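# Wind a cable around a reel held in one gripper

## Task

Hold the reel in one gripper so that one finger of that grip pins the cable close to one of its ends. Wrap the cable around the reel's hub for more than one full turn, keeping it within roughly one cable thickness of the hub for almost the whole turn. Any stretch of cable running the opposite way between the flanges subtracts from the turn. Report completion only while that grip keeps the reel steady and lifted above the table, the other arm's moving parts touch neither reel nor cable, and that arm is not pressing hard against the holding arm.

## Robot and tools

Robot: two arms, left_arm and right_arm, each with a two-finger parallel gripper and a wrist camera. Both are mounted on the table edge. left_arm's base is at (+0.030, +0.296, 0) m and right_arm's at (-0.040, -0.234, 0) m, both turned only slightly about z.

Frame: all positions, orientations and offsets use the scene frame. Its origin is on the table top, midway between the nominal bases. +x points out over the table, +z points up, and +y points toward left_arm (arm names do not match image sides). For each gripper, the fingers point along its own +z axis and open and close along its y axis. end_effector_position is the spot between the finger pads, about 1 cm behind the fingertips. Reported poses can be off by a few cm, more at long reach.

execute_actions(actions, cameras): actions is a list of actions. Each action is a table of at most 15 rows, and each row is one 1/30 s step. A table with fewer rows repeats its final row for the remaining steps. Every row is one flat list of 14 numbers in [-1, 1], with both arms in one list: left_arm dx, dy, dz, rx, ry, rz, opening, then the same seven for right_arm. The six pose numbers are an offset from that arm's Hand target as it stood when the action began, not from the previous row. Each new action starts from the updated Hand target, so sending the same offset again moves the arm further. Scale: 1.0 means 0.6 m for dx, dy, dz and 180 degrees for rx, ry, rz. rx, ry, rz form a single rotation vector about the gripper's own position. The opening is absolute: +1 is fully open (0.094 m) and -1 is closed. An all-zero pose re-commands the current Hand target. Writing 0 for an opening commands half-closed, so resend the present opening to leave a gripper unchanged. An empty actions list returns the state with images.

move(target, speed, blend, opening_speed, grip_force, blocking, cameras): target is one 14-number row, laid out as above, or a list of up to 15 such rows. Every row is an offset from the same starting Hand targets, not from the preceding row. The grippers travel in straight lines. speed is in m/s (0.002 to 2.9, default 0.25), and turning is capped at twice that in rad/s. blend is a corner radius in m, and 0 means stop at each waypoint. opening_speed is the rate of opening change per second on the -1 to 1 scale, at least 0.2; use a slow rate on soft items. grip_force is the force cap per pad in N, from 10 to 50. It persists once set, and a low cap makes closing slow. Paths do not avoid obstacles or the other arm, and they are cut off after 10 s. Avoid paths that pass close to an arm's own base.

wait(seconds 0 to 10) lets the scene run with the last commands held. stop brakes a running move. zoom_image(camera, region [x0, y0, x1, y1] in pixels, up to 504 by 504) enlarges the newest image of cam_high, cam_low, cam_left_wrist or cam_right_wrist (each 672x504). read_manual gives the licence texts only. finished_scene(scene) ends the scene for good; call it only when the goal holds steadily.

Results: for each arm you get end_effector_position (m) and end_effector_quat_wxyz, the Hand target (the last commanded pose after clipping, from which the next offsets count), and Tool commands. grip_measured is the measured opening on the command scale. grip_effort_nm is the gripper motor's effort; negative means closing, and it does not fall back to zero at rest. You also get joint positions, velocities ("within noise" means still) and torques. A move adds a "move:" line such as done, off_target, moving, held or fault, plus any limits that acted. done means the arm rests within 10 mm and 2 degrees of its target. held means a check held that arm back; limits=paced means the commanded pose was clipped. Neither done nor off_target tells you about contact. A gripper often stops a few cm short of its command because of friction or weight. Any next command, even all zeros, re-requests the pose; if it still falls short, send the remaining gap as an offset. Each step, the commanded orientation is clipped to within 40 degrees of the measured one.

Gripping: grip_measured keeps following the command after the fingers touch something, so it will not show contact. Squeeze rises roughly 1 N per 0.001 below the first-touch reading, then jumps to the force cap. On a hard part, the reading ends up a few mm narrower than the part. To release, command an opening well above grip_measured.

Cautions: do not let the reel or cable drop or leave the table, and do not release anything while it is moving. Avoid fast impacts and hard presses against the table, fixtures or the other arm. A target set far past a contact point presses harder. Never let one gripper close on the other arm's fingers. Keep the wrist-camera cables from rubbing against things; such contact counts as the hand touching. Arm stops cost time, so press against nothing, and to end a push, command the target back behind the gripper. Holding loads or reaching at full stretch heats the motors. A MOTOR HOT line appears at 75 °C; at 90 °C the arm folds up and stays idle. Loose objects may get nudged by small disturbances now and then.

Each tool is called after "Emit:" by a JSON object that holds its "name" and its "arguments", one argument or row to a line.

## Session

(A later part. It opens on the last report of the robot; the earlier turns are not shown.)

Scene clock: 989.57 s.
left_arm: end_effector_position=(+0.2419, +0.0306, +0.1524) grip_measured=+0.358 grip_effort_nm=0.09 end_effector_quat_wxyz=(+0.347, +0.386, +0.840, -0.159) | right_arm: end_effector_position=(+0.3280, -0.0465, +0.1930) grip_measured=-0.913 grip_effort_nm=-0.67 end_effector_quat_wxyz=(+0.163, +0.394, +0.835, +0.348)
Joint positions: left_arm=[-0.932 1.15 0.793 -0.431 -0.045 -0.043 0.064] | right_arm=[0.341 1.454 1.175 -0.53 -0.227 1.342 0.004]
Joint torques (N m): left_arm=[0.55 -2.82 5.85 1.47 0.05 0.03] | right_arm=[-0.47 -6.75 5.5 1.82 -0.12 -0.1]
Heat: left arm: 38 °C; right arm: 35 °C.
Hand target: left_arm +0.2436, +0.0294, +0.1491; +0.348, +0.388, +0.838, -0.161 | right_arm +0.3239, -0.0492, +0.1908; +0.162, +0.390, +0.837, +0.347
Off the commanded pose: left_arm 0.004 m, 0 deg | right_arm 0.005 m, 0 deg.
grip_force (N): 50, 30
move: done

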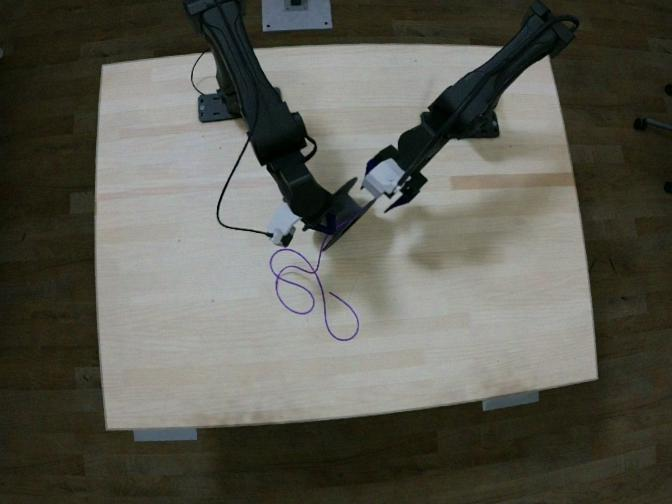

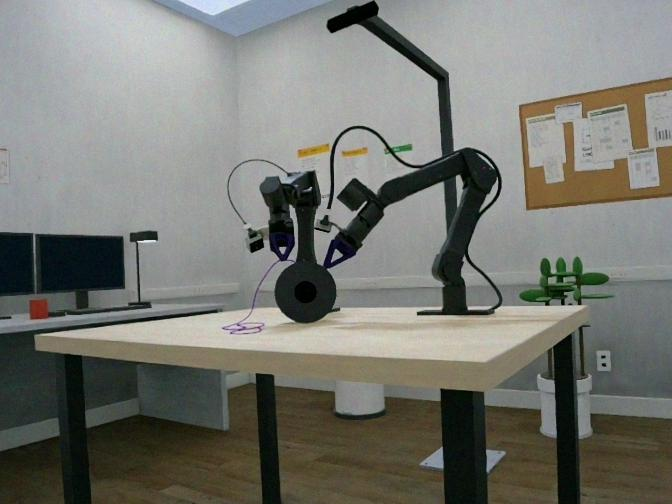

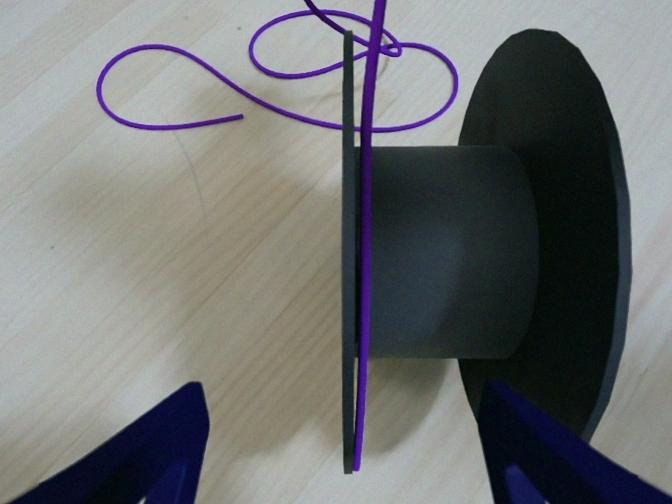

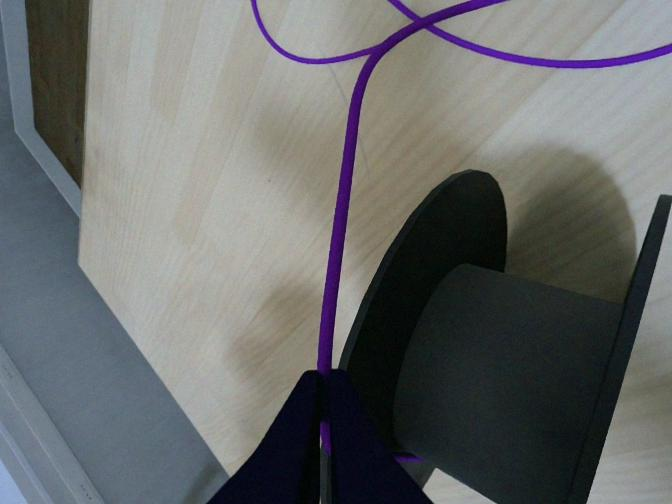

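Emit:
{"name": "move", "arguments": {
  "target": [0.0315,-0.0367,-0.0483,0,0,0,0.36, 0,0,0,0,0,0,-1],
  "speed": 0.06,
  "cameras": ["cam_low","cam_left_wrist","cam_right_wrist"]
}}

Scene clock: 1006.30 s.
left_arm: end_effector_position=(+0.2610, +0.0080, +0.1249) grip_measured=+0.358 grip_effort_nm=0.09 end_effector_quat_wxyz=(+0.348, +0.386, +0.839, -0.159) | right_arm: end_effector_position=(+0.3281, -0.0465, +0.1931) grip_measured=-0.913 grip_effort_nm=-0.67 end_effector_quat_wxyz=(+0.163, +0.393, +0.835, +0.348)
Joint positions: left_arm=[-0.925 1.302 0.776 -0.26 -0.041 -0.038 0.064] | right_arm=[0.341 1.454 1.175 -0.53 -0.227 1.342 0.004]
Joint torques (N m): left_arm=[0.57 -3.75 5.63 1.53 0.05 0.04] | right_arm=[-0.46 -6.74 5.52 1.83 -0.13 -0.09]
Heat: left arm: 38 °C; right arm: 34 °C.
Hand target: left_arm +0.2625, +0.0074, +0.1200; +0.348, +0.388, +0.838, -0.161 | right_arm +0.3239, -0.0492, +0.1909; +0.162, +0.390, +0.837, +0.347
Off the commanded pose: left_arm 0.005 m, 0 deg | right_arm 0.006 m, 0 deg.
grip_force (N): 50, 30
move: done
Images, in order (width x height): cam_low 672x504, cam_left_wrist 672x504, cam_right_wrist 672x504.

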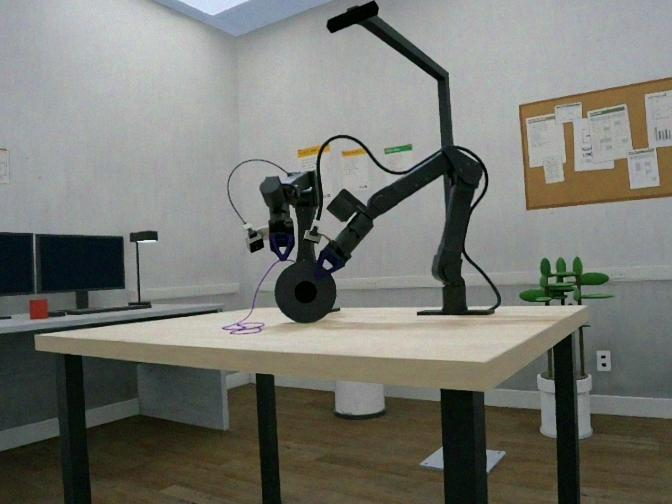

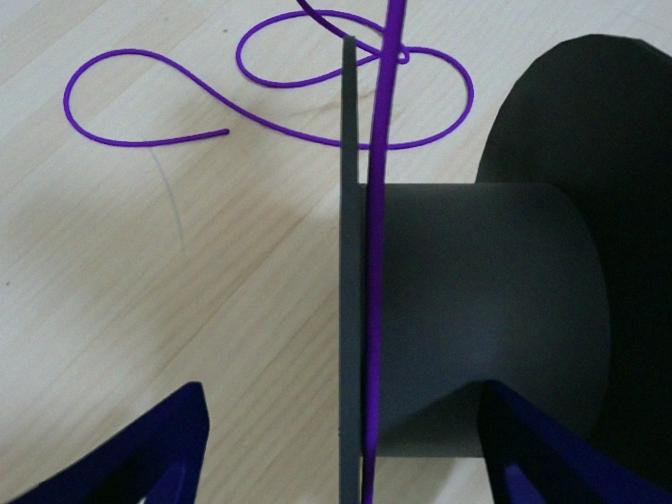

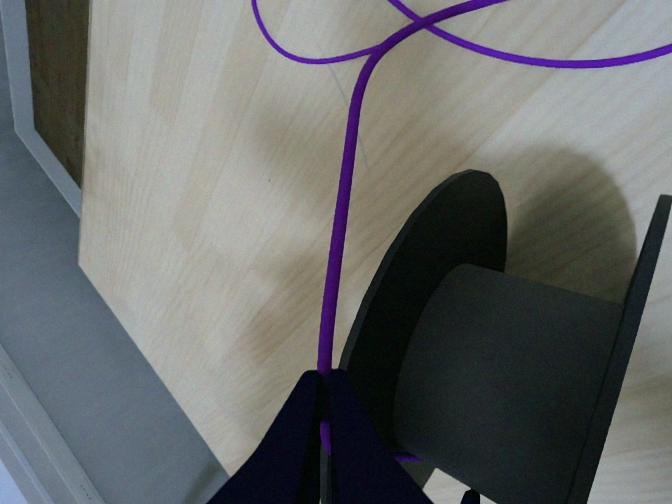

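Emit:
{"name": "zoom_image", "arguments": {
  "camera": "cam_left_wrist",
  "region": [280, 150, 500, 504]
}}

Emit:
{"name": "zoom_image", "arguments": {
  "camera": "cam_low",
  "region": [230, 210, 380, 340]
}}

Scaled by 1.424.

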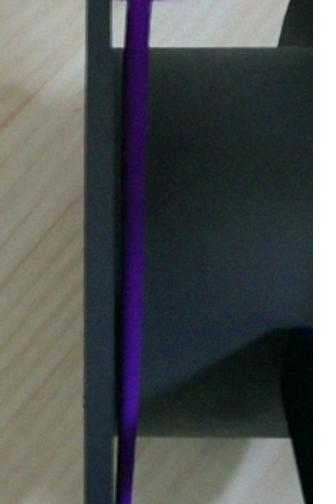

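Scaled by 3.360.

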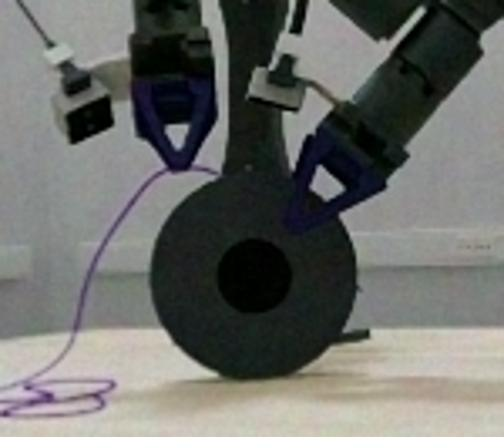

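Emit:
{"name": "move", "arguments": {
  "target": [0,0,0,0,0,0,-1, 0,0,0,0,0,0,-1],
  "grip_force": [45,30],
  "opening_speed": 0.5,
  "cameras": ["cam_low","cam_left_wrist","cam_right_wrist"]
}}

Scene clock: 1041.83 s.
left_arm: end_effector_position=(+0.2595, +0.0061, +0.1255) grip_measured=-0.887 grip_effort_nm=-0.94 end_effector_quat_wxyz=(+0.347, +0.388, +0.838, -0.165) | right_arm: end_effector_position=(+0.3284, -0.0463, +0.1934) grip_measured=-0.913 grip_effort_nm=-0.67 end_effector_quat_wxyz=(+0.163, +0.393, +0.835, +0.349)
Joint positions: left_arm=[-0.925 1.302 0.776 -0.257 -0.028 -0.038 0.005] | right_arm=[0.341 1.454 1.175 -0.528 -0.227 1.342 0.004]
Joint torques (N m): left_arm=[0.59 -3.75 5.64 1.49 -0.07 0.04] | right_arm=[-0.49 -6.72 5.49 1.8 -0.13 -0.08]
Heat: left arm: 38 °C; right arm: 34 °C.
Hand target: left_arm +0.2625, +0.0074, +0.1200; +0.348, +0.388, +0.838, -0.161 | right_arm +0.3239, -0.0492, +0.1908; +0.162, +0.390, +0.837, +0.347
Off the commanded pose: left_arm 0.006 m, 1 deg | right_arm 0.006 m, 0 deg.
grip_force (N): 45, 30
move: done
Images, in order (width x height): cam_low 672x504, cam_left_wrist 672x504, cam_right_wrist 672x504.

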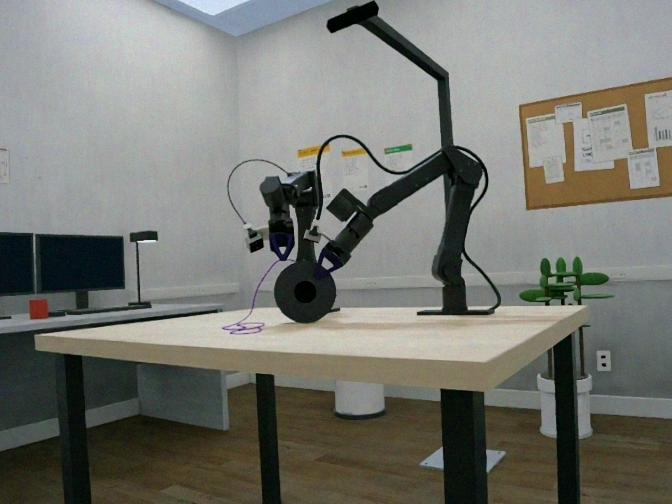

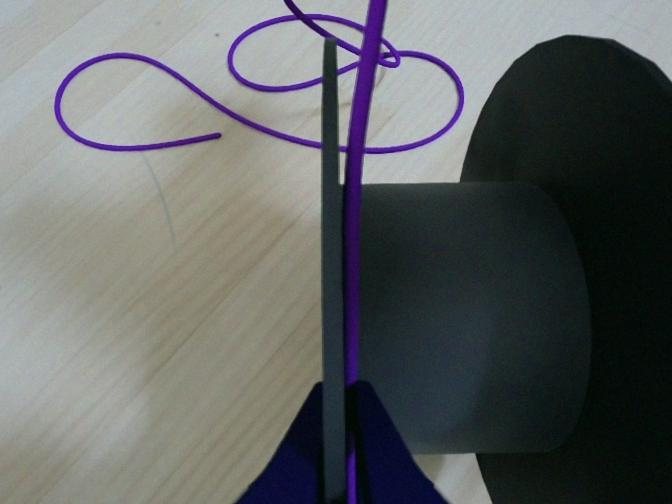

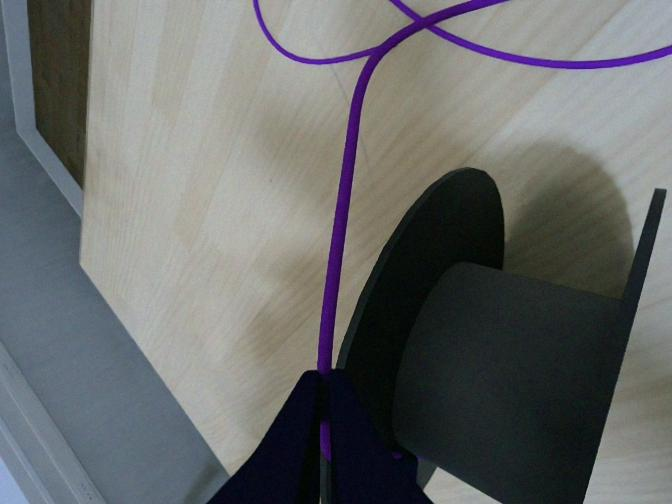

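Emit:
{"name": "zoom_image", "arguments": {
  "camera": "cam_left_wrist",
  "region": [270, 330, 420, 504]
}}

Scaled by 2.897.

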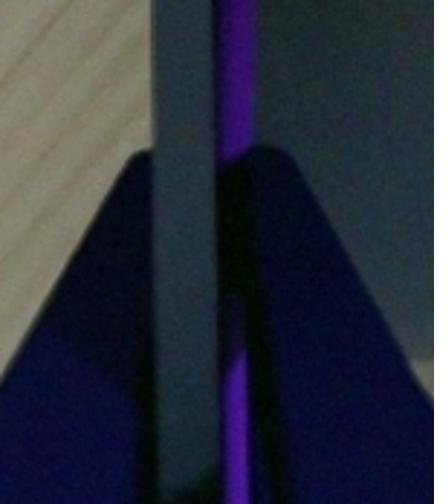

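Emit:
{"name": "move", "arguments": {
  "target": [0,0,0,0,0,0,-1, 0,0,0,0,0,0,-0.4],
  "opening_speed": 0.4,
  "cameras": ["cam_left_wrist","cam_right_wrist"]
}}

Scene clock: 1120.77 s.
left_arm: end_effector_position=(+0.2596, +0.0060, +0.1255) grip_measured=-0.887 grip_effort_nm=-0.94 end_effector_quat_wxyz=(+0.347, +0.388, +0.838, -0.165) | right_arm: end_effector_position=(+0.3285, -0.0463, +0.1935) grip_measured=-0.403 grip_effort_nm=0.14 end_effector_quat_wxyz=(+0.164, +0.393, +0.835, +0.349)
Joint positions: left_arm=[-0.925 1.302 0.776 -0.256 -0.028 -0.038 0.005] | right_arm=[0.341 1.454 1.175 -0.528 -0.227 1.342 0.028]
Joint torques (N m): left_arm=[0.58 -3.78 5.63 1.49 -0.07 0.04] | right_arm=[-0.44 -6.76 5.5 1.79 -0.12 -0.09]
Heat: left arm: 38 °C; right arm: 34 °C.
Hand target: left_arm +0.2625, +0.0074, +0.1200; +0.348, +0.388, +0.838, -0.161 | right_arm +0.3239, -0.0492, +0.1908; +0.162, +0.390, +0.837, +0.347
Off the commanded pose: left_arm 0.006 m, 1 deg | right_arm 0.006 m, 0 deg.
grip_force (N): 45, 30
move: done
Images, in order (width x height): cam_left_wrist 672x504, cam_right_wrist 672x504.

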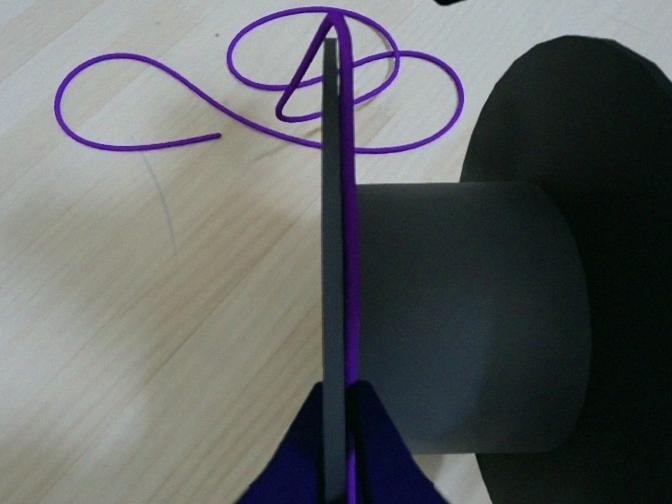

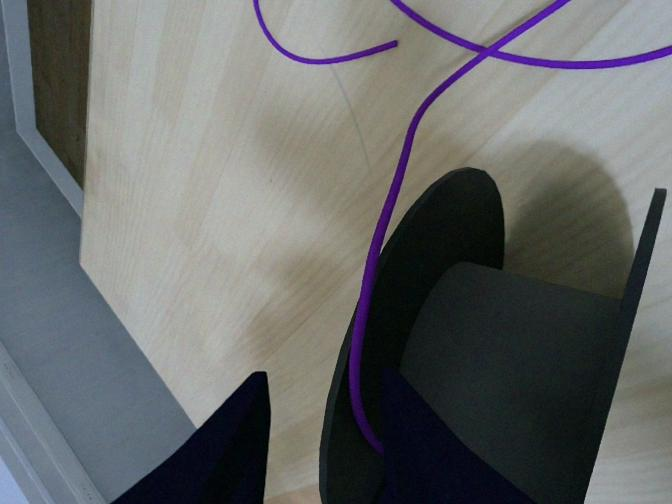

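Emit:
{"name": "move", "arguments": {
  "target": [0,0,0,0,0,0,-1, -0.09,-0.0757,0.09,0,0,0,-0.4],
  "speed": 0.1,
  "cameras": ["all"]
}}

Scene clock: 1130.97 s.
left_arm: end_effector_position=(+0.2596, +0.0060, +0.1255) grip_measured=-0.887 grip_effort_nm=-0.94 end_effector_quat_wxyz=(+0.347, +0.388, +0.838, -0.165) | right_arm: end_effector_position=(+0.2727, -0.0928, +0.2346) grip_measured=-0.403 grip_effort_nm=0.13 end_effector_quat_wxyz=(+0.160, +0.395, +0.837, +0.344)
Joint positions: left_arm=[-0.925 1.302 0.776 -0.256 -0.028 -0.038 0.005] | right_arm=[0.237 1.221 1.175 -0.794 -0.296 1.263 0.028]
Joint torques (N m): left_arm=[0.58 -3.77 5.63 1.49 -0.08 0.04] | right_arm=[-0.68 -4.23 9.24 1.41 -0.19 -0.11]
Heat: left arm: 38 °C; right arm: 34 °C.
Hand target: left_arm +0.2625, +0.0074, +0.1200; +0.348, +0.388, +0.838, -0.161 | right_arm +0.2699, -0.0946, +0.2449; +0.162, +0.390, +0.837, +0.347
Off the commanded pose: left_arm 0.006 m, 1 deg | right_arm 0.011 m, 1 deg.
grip_force (N): 45, 30
move: off_target (right_arm)

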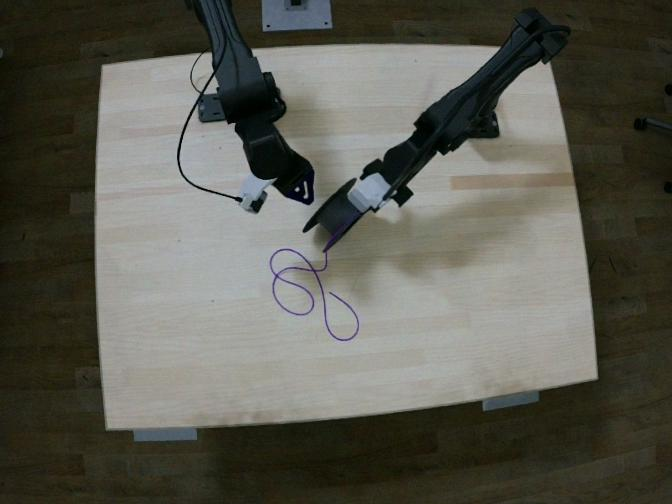

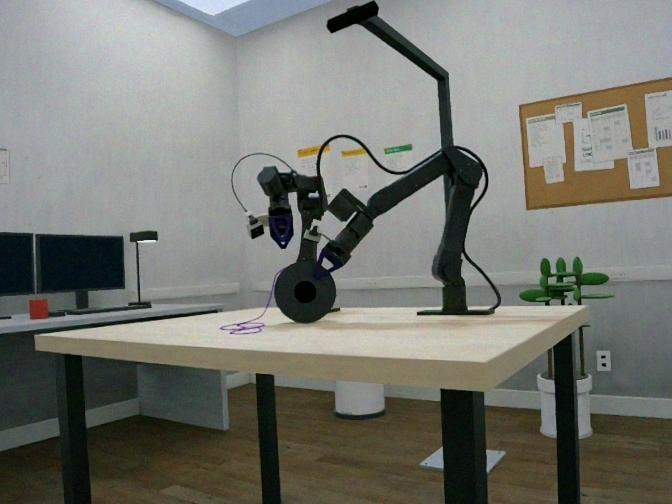

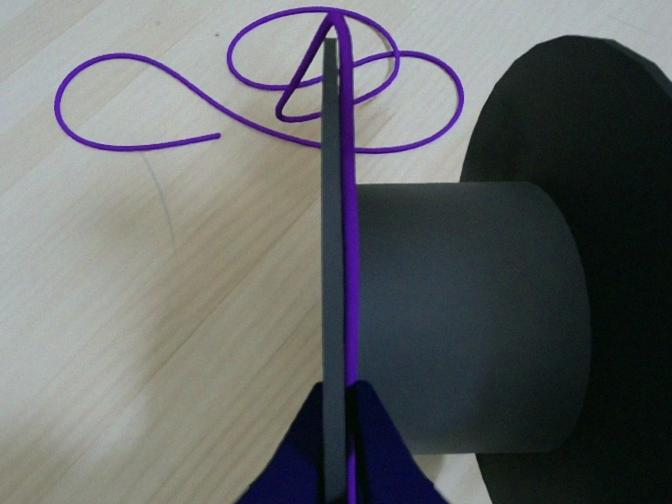

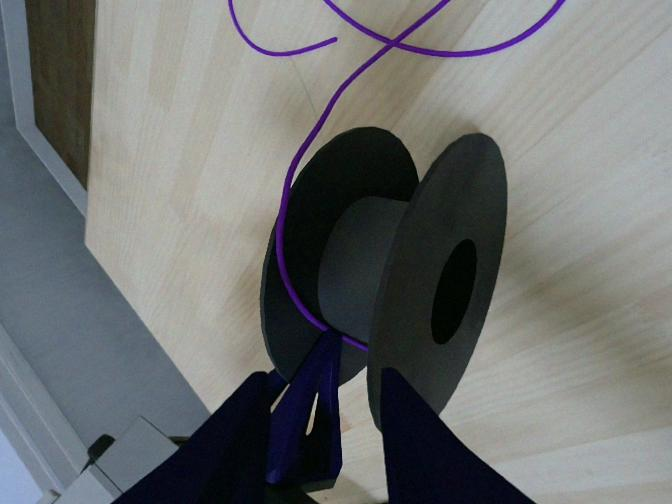

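Emit:
{"name": "zoom_image", "arguments": {
  "camera": "cam_right_wrist",
  "region": [240, 230, 420, 410]
}}

Scaled by 2.800.

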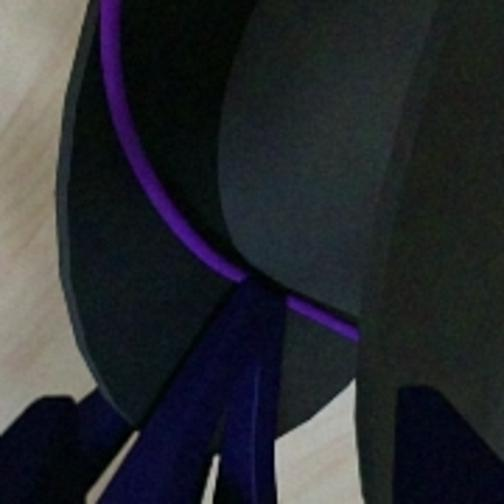

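Emit:
{"name": "move", "arguments": {
  "target": [
    [0,0,0.1667,0,0,0,-1, 0.1002,-0.259,0.0085,0,0,0,-0.4],
    [0.1392,0.0067,0.4667,-0.1794,-0.1742,0.0405,-1, 0.1002,-0.259,0.0085,0,0,0,-0.4]
  ],
  "speed": 0.12,
  "blend": [0.03,0],
  "cameras": ["all"]
}}

Scene clock: 1172.57 s.
left_arm: end_effector_position=(+0.3421, +0.0139, +0.3714) grip_measured=-0.892 grip_effort_nm=-0.94 end_effector_quat_wxyz=(+0.628, +0.267, +0.692, -0.237) | right_arm: end_effector_position=(+0.3307, -0.2500, +0.2443) grip_measured=-0.403 grip_effort_nm=0.14 end_effector_quat_wxyz=(+0.166, +0.393, +0.837, +0.342)
Joint positions: left_arm=[-0.752 1.186 1.077 0.01 -0.015 0.006 0.005] | right_arm=[-0.372 1.531 1.5 -1.063 -0.644 0.698 0.028]
Joint torques (N m): left_arm=[0.53 -3.64 8.54 2.32 0.07 -0.07] | right_arm=[-0.68 -4.88 9.09 0.99 -0.39 -0.09]
Heat: left arm: 38 °C; right arm: 36 °C.
Hand target: left_arm +0.3460, +0.0115, +0.4001; +0.661, +0.253, +0.660, -0.253 | right_arm +0.3300, -0.2501, +0.2500; +0.162, +0.390, +0.837, +0.347
Off the commanded pose: left_arm 0.029 m, 6 deg | right_arm 0.006 m, 1 deg.
grip_force (N): 45, 30
move: off_target (left_arm)

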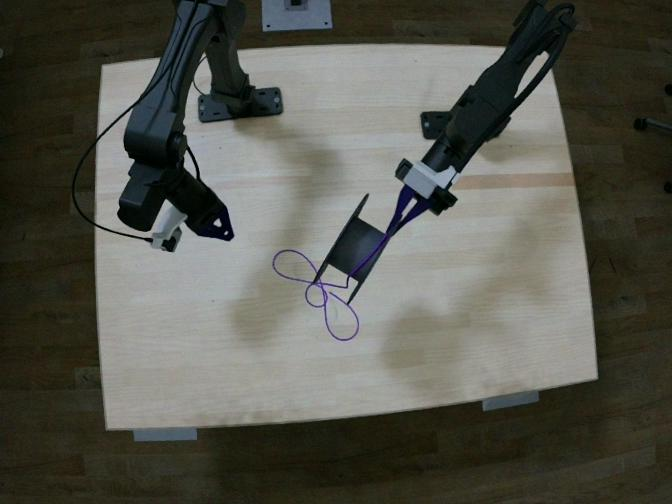

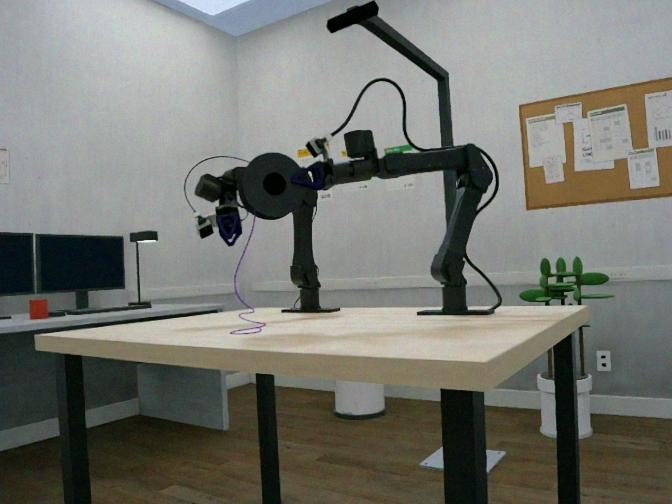

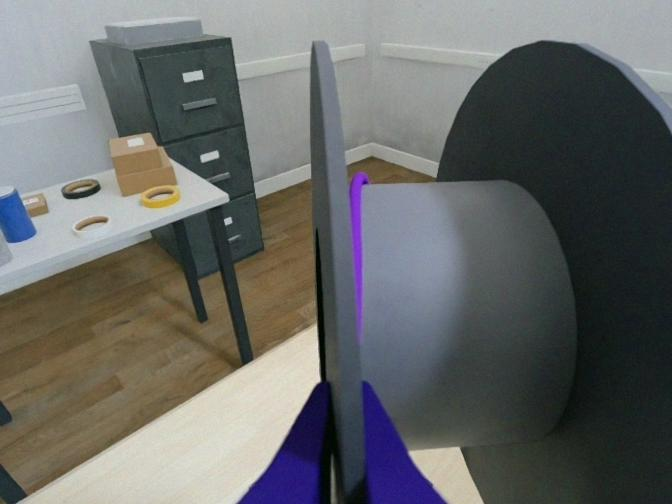

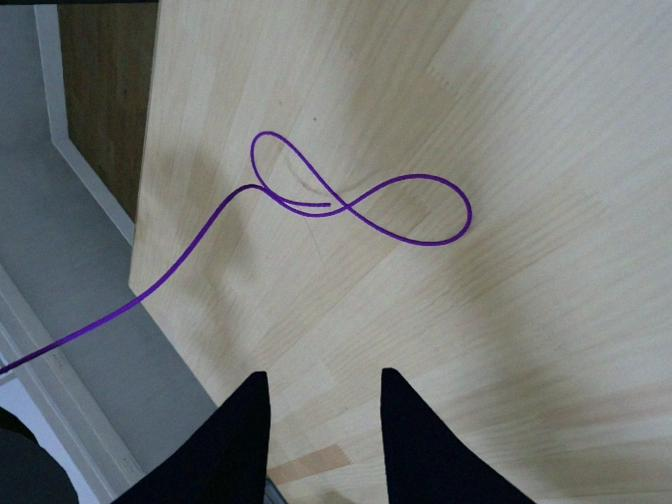

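Emit:
{"name": "move", "arguments": {
  "target": [0,0,0.0833,-0.0223,-0.0248,0,-1, -0.01,0.18,-0.1667,-0.2411,-0.3694,0.2933,-0.4],
  "speed": 0.15,
  "cameras": ["all"]
}}

Scene clock: 1220.80 s.
left_arm: end_effector_position=(+0.3441, +0.0119, +0.4029) grip_measured=-0.892 grip_effort_nm=-0.95 end_effector_quat_wxyz=(+0.652, +0.258, +0.669, -0.246) | right_arm: end_effector_position=(+0.3296, -0.1477, +0.1569) grip_measured=-0.403 grip_effort_nm=0.13 end_effector_quat_wxyz=(+0.536, -0.305, +0.759, +0.209)
Joint positions: left_arm=[-0.752 1.201 1.141 0.031 -0.014 0.006 0.005] | right_arm=[-0.155 1.37 0.612 0.244 -0.811 -0.398 0.028]
Joint torques (N m): left_arm=[0.53 -3.96 11.4 2.38 0.07 -0.07] | right_arm=[0.72 -3.73 5.12 2.03 -0.34 -0.07]
Heat: left arm: 46 °C; right arm: 36 °C.
Hand target: left_arm +0.3460, +0.0115, +0.4501; +0.694, +0.239, +0.624, -0.266 | right_arm +0.3240, -0.1420, +0.1499; +0.530, -0.313, +0.757, +0.220
Off the commanded pose: left_arm 0.047 m, 8 deg | right_arm 0.011 m, 2 deg.
grip_force (N): 45, 30
move: off_target (left_arm, right_arm)

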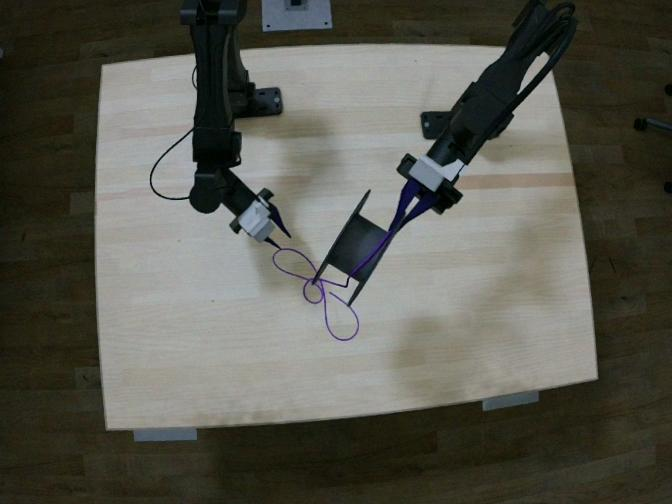

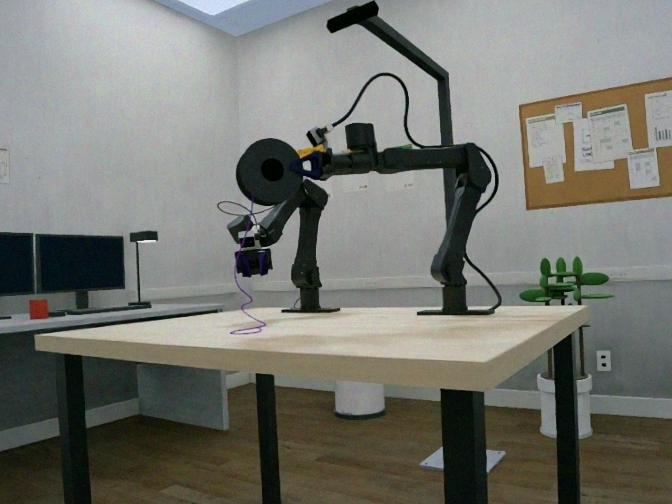

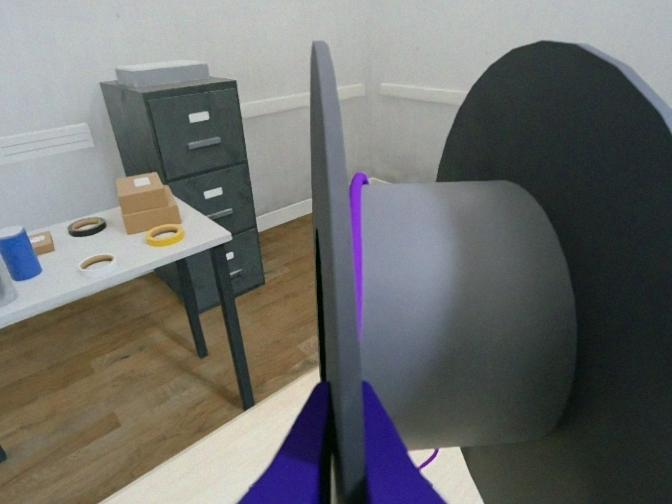

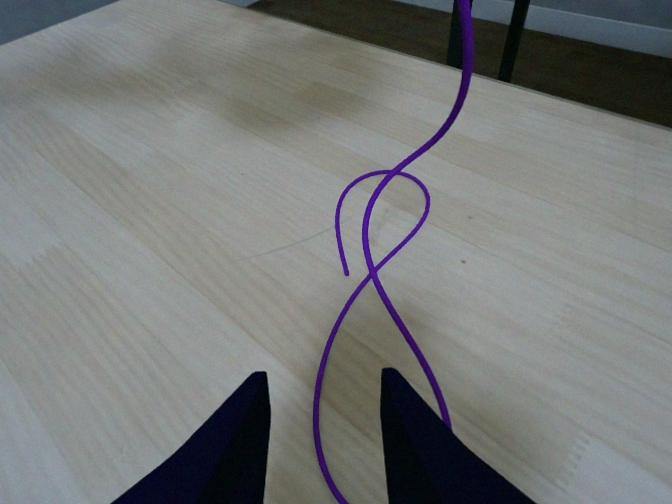

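Emit:
{"name": "zoom_image", "arguments": {
  "camera": "cam_high",
  "region": [240, 180, 420, 360]
}}

Emit:
{"name": "zoom_image", "arguments": {
  "camera": "cam_low",
  "region": [190, 110, 370, 350]
}}

Scaled by 2.800.

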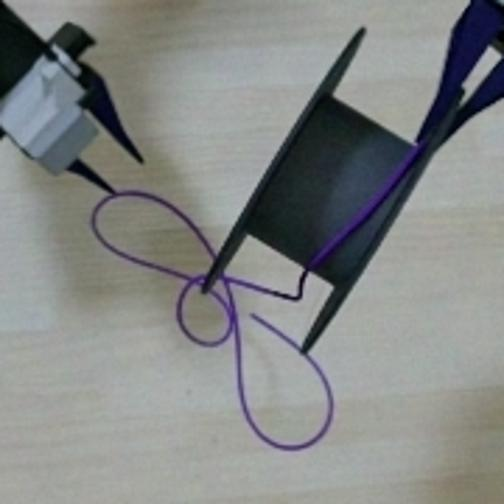

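Scaled by 2.100.

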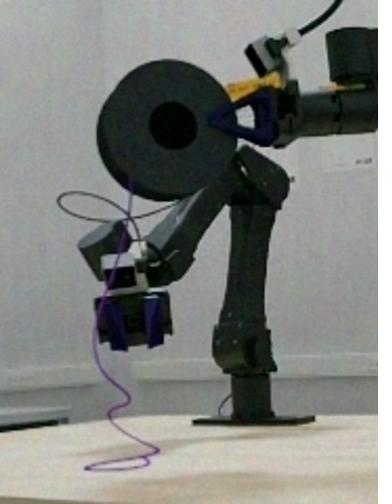

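Emit:
{"name": "move", "arguments": {
  "target": [0,0,0,0,0,0,-1, 0.1183,-0.0217,-0.1333,-0.0484,0.0462,0.0112,-0.1],
  "speed": 0.12,
  "cameras": ["cam_high","cam_low","cam_right_wrist"]
}}

Scene clock: 1289.47 s.
left_arm: end_effector_position=(+0.3441, +0.0119, +0.4029) grip_measured=-0.892 grip_effort_nm=-0.94 end_effector_quat_wxyz=(+0.652, +0.258, +0.669, -0.246) | right_arm: end_effector_position=(+0.3921, -0.1587, +0.0689) grip_measured=-0.103 grip_effort_nm=0.13 end_effector_quat_wxyz=(+0.449, -0.342, +0.803, +0.189)
Joint positions: left_arm=[-0.752 1.201 1.141 0.031 -0.014 0.006 0.005] | right_arm=[-0.14 1.815 0.882 0.144 -0.738 -0.6 0.042]
Joint velocities: left_arm=[within noise] | right_arm=[-0.012 -0.012 -0.012 -0.198 0.007 -0.051 0]
Joint torques (N m): left_arm=[0.54 -3.97 11.4 2.38 0.07 -0.06] | right_arm=[0.75 -6.56 8.01 1.41 -0.27 -0.08]
Heat: left arm: 52 °C; right arm: 36 °C.
Hand target: left_arm +0.3460, +0.0115, +0.4501; +0.694, +0.239, +0.624, -0.266 | right_arm +0.3950, -0.1551, +0.0700; +0.444, -0.349, +0.802, +0.193
Off the commanded pose: left_arm 0.047 m, 8 deg | right_arm 0.005 m, 1 deg.
grip_force (N): 45, 30
move: off_target (left_arm)
Images, in order (width x height): cam_high 672x504, cam_low 672x504, cam_right_wrist 672x504.

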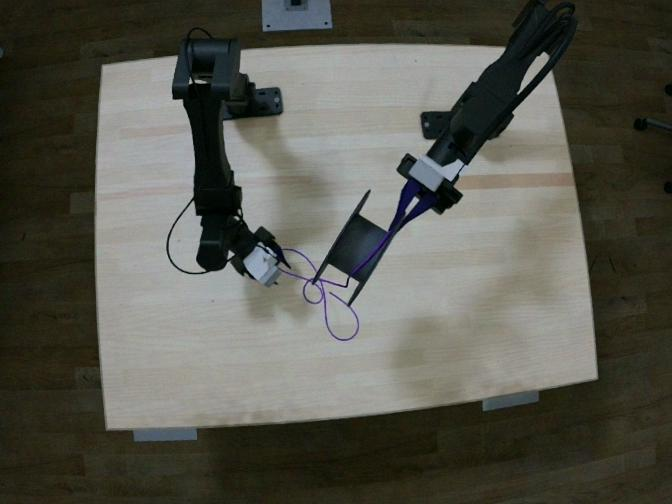

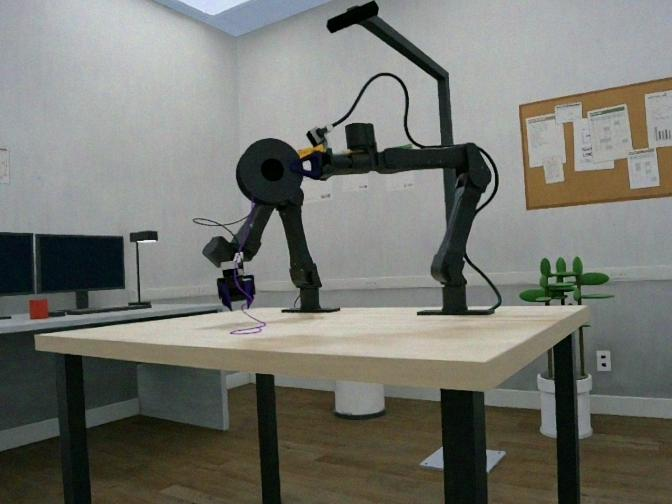

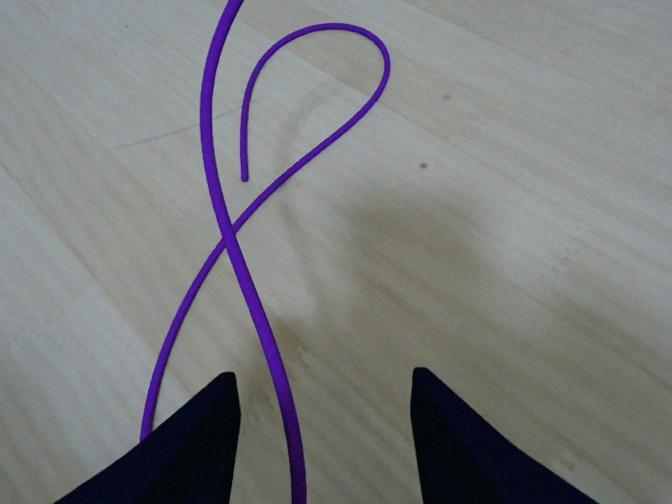

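Emit:
{"name": "zoom_image", "arguments": {
  "camera": "cam_low",
  "region": [180, 180, 330, 350]
}}

Scaled by 2.965.

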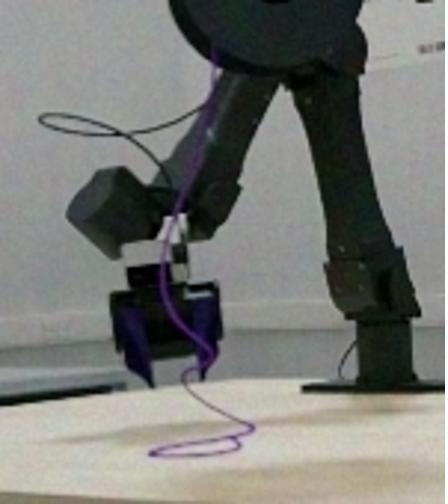

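Emit:
{"name": "zoom_image", "arguments": {
  "camera": "cam_right_wrist",
  "region": [190, 180, 350, 504]
}}

Scaled by 1.556.

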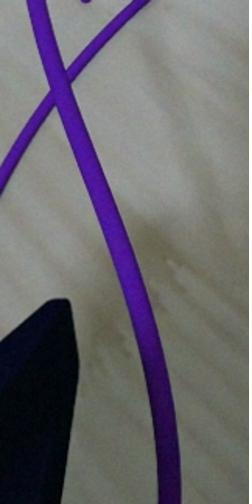

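Emit:
{"name": "move", "arguments": {
  "target": [0,0,-0.03,0,0,0,-1, 0.0,0.0408,-0.05,0,0,0.0556,-0.1],
  "speed": 0.1,
  "cameras": ["cam_low","cam_right_wrist"]
}}

Scene clock: 1333.67 s.
left_arm: end_effector_position=(+0.3445, +0.0115, +0.4122) grip_measured=-0.892 grip_effort_nm=-0.94 end_effector_quat_wxyz=(+0.668, +0.251, +0.653, -0.253) | right_arm: end_effector_position=(+0.3949, -0.1367, +0.0391) grip_measured=-0.103 grip_effort_nm=0.13 end_effector_quat_wxyz=(+0.430, -0.411, +0.774, +0.217)
Joint positions: left_arm=[-0.752 1.201 1.129 0.094 -0.014 0.006 0.005] | right_arm=[-0.11 1.959 0.966 0.1 -0.813 -0.756 0.042]
Joint torques (N m): left_arm=[0.53 -3.92 6.87 2.38 0.06 -0.07] | right_arm=[0.72 -7.17 7.53 1.24 -0.47 -0.1]
Heat: left arm: 54 °C; right arm: 39 °C.
Hand target: left_arm +0.3460, +0.0115, +0.4322; +0.694, +0.239, +0.624, -0.266 | right_arm +0.3951, -0.1307, +0.0400; +0.426, -0.418, +0.769, +0.231
Off the commanded pose: left_arm 0.020 m, 5 deg | right_arm 0.006 m, 2 deg.
grip_force (N): 45, 30
move: off_target (left_arm)
Images, in order (width x height): cam_low 672x504, cam_right_wrist 672x504.

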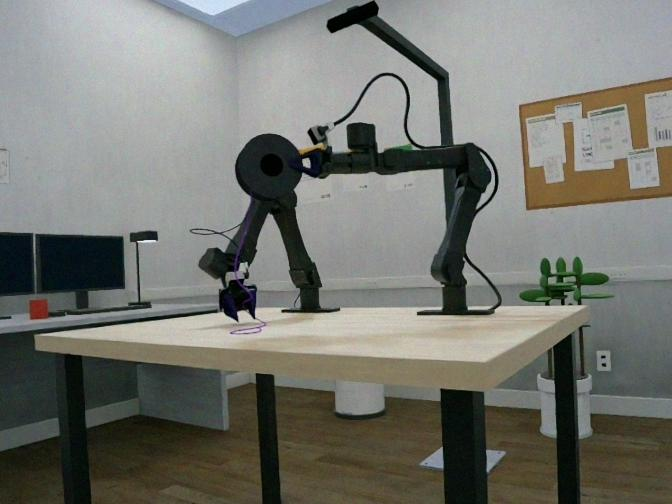

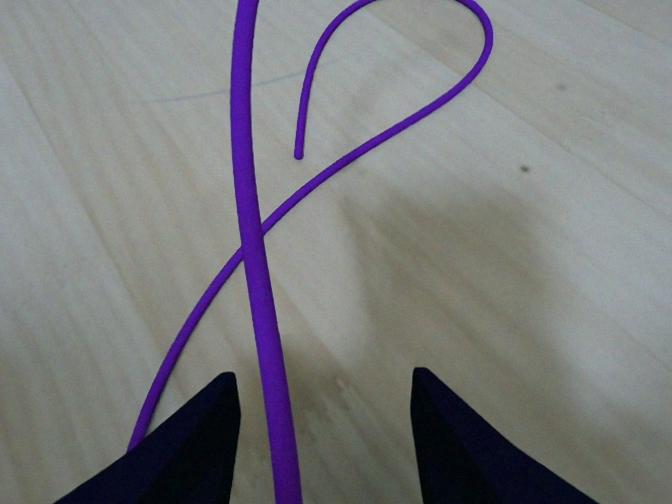

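Emit:
{"name": "move", "arguments": {
  "target": [0,0,0.0,0,0,0,-1, 0.0175,0.0337,0.0507,0,0,0,-0.1],
  "speed": 0.08,
  "cameras": ["cam_low","cam_right_wrist"]
}}

Scene clock: 1349.27 s.
left_arm: end_effector_position=(+0.3445, +0.0115, +0.4123) grip_measured=-0.892 grip_effort_nm=-0.94 end_effector_quat_wxyz=(+0.668, +0.251, +0.653, -0.253) | right_arm: end_effector_position=(+0.4021, -0.1132, +0.0561) grip_measured=-0.103 grip_effort_nm=0.13 end_effector_quat_wxyz=(+0.421, -0.416, +0.773, +0.230)
Joint positions: left_arm=[-0.752 1.201 1.129 0.094 -0.014 0.006 0.005] | right_arm=[-0.05 1.947 1.038 0.027 -0.795 -0.708 0.042]
Joint torques (N m): left_arm=[0.53 -3.88 6.87 2.39 0.06 -0.07] | right_arm=[0.46 -10.19 7.82 1.28 -0.32 0.08]
Heat: left arm: 54 °C; right arm: 38 °C.
Hand target: left_arm +0.3460, +0.0115, +0.4322; +0.694, +0.239, +0.624, -0.266 | right_arm +0.4054, -0.1104, +0.0703; +0.426, -0.418, +0.769, +0.231
Off the commanded pose: left_arm 0.020 m, 5 deg | right_arm 0.015 m, 1 deg.
grip_force (N): 45, 30
move: off_target (left_arm, right_arm)
Images, in order (width x height): cam_low 672x504, cam_right_wrist 672x504.

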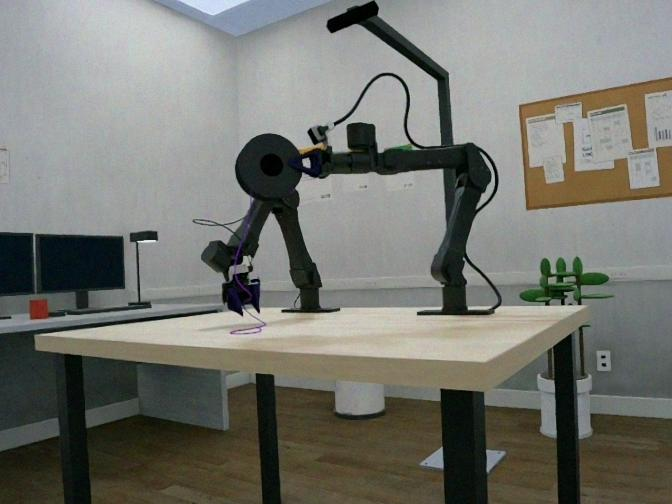

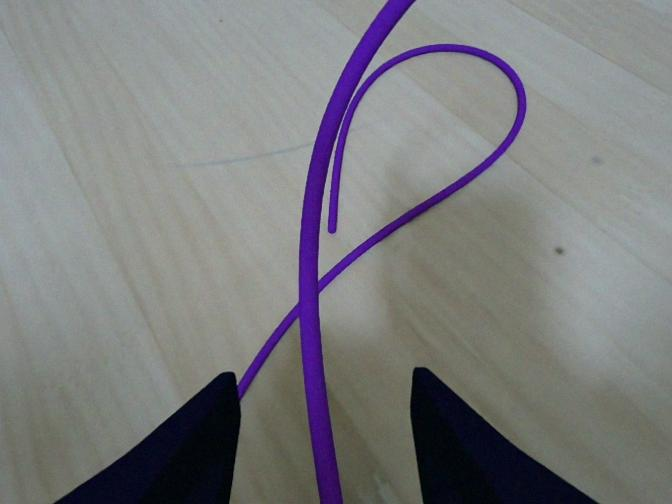

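Emit:
{"name": "move", "arguments": {
  "target": [
    [0,0,0.0,0,0,0,-1, 0.0,0.0,0.02,0,0,0,-0.1],
    [0,0,0.0,0,0,0,-1, 0.0,0.0,0.02,0,0,0,-1]
  ],
  "speed": 0.08,
  "grip_force": [45,40],
  "opening_speed": 0.5,
  "cameras": ["cam_low","cam_right_wrist"]
}}

Scene clock: 1358.87 s.
left_arm: end_effector_position=(+0.3445, +0.0115, +0.4123) grip_measured=-0.892 grip_effort_nm=-0.94 end_effector_quat_wxyz=(+0.668, +0.251, +0.653, -0.253) | right_arm: end_effector_position=(+0.4023, -0.1133, +0.0672) grip_measured=-0.936 grip_effort_nm=-0.83 end_effector_quat_wxyz=(+0.420, -0.415, +0.774, +0.230)
Joint positions: left_arm=[-0.752 1.201 1.129 0.094 -0.014 0.006 0.005] | right_arm=[-0.05 1.921 1.057 -0.02 -0.794 -0.706 0.003]
Joint torques (N m): left_arm=[0.53 -3.89 6.87 2.39 0.06 -0.07] | right_arm=[0.49 -10.26 8.02 1.24 -0.33 0.09]
Heat: left arm: 55 °C; right arm: 38 °C.
Hand target: left_arm +0.3460, +0.0115, +0.4322; +0.694, +0.239, +0.624, -0.266 | right_arm +0.4055, -0.1104, +0.0825; +0.426, -0.418, +0.769, +0.231
Off the commanded pose: left_arm 0.020 m, 5 deg | right_arm 0.016 m, 1 deg.
grip_force (N): 45, 40
move: off_target (left_arm, right_arm); target 2's new opening was sent with right_arm's hand 0.016 m and 1 deg from that target
Images, in order (width x height): cam_low 672x504, cam_right_wrist 672x504.

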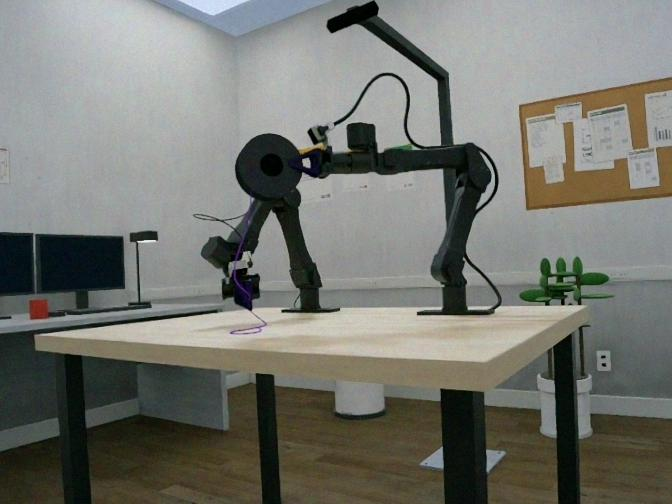

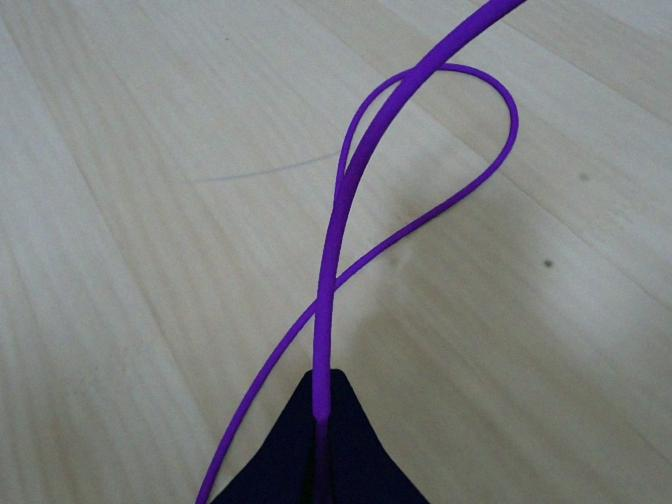

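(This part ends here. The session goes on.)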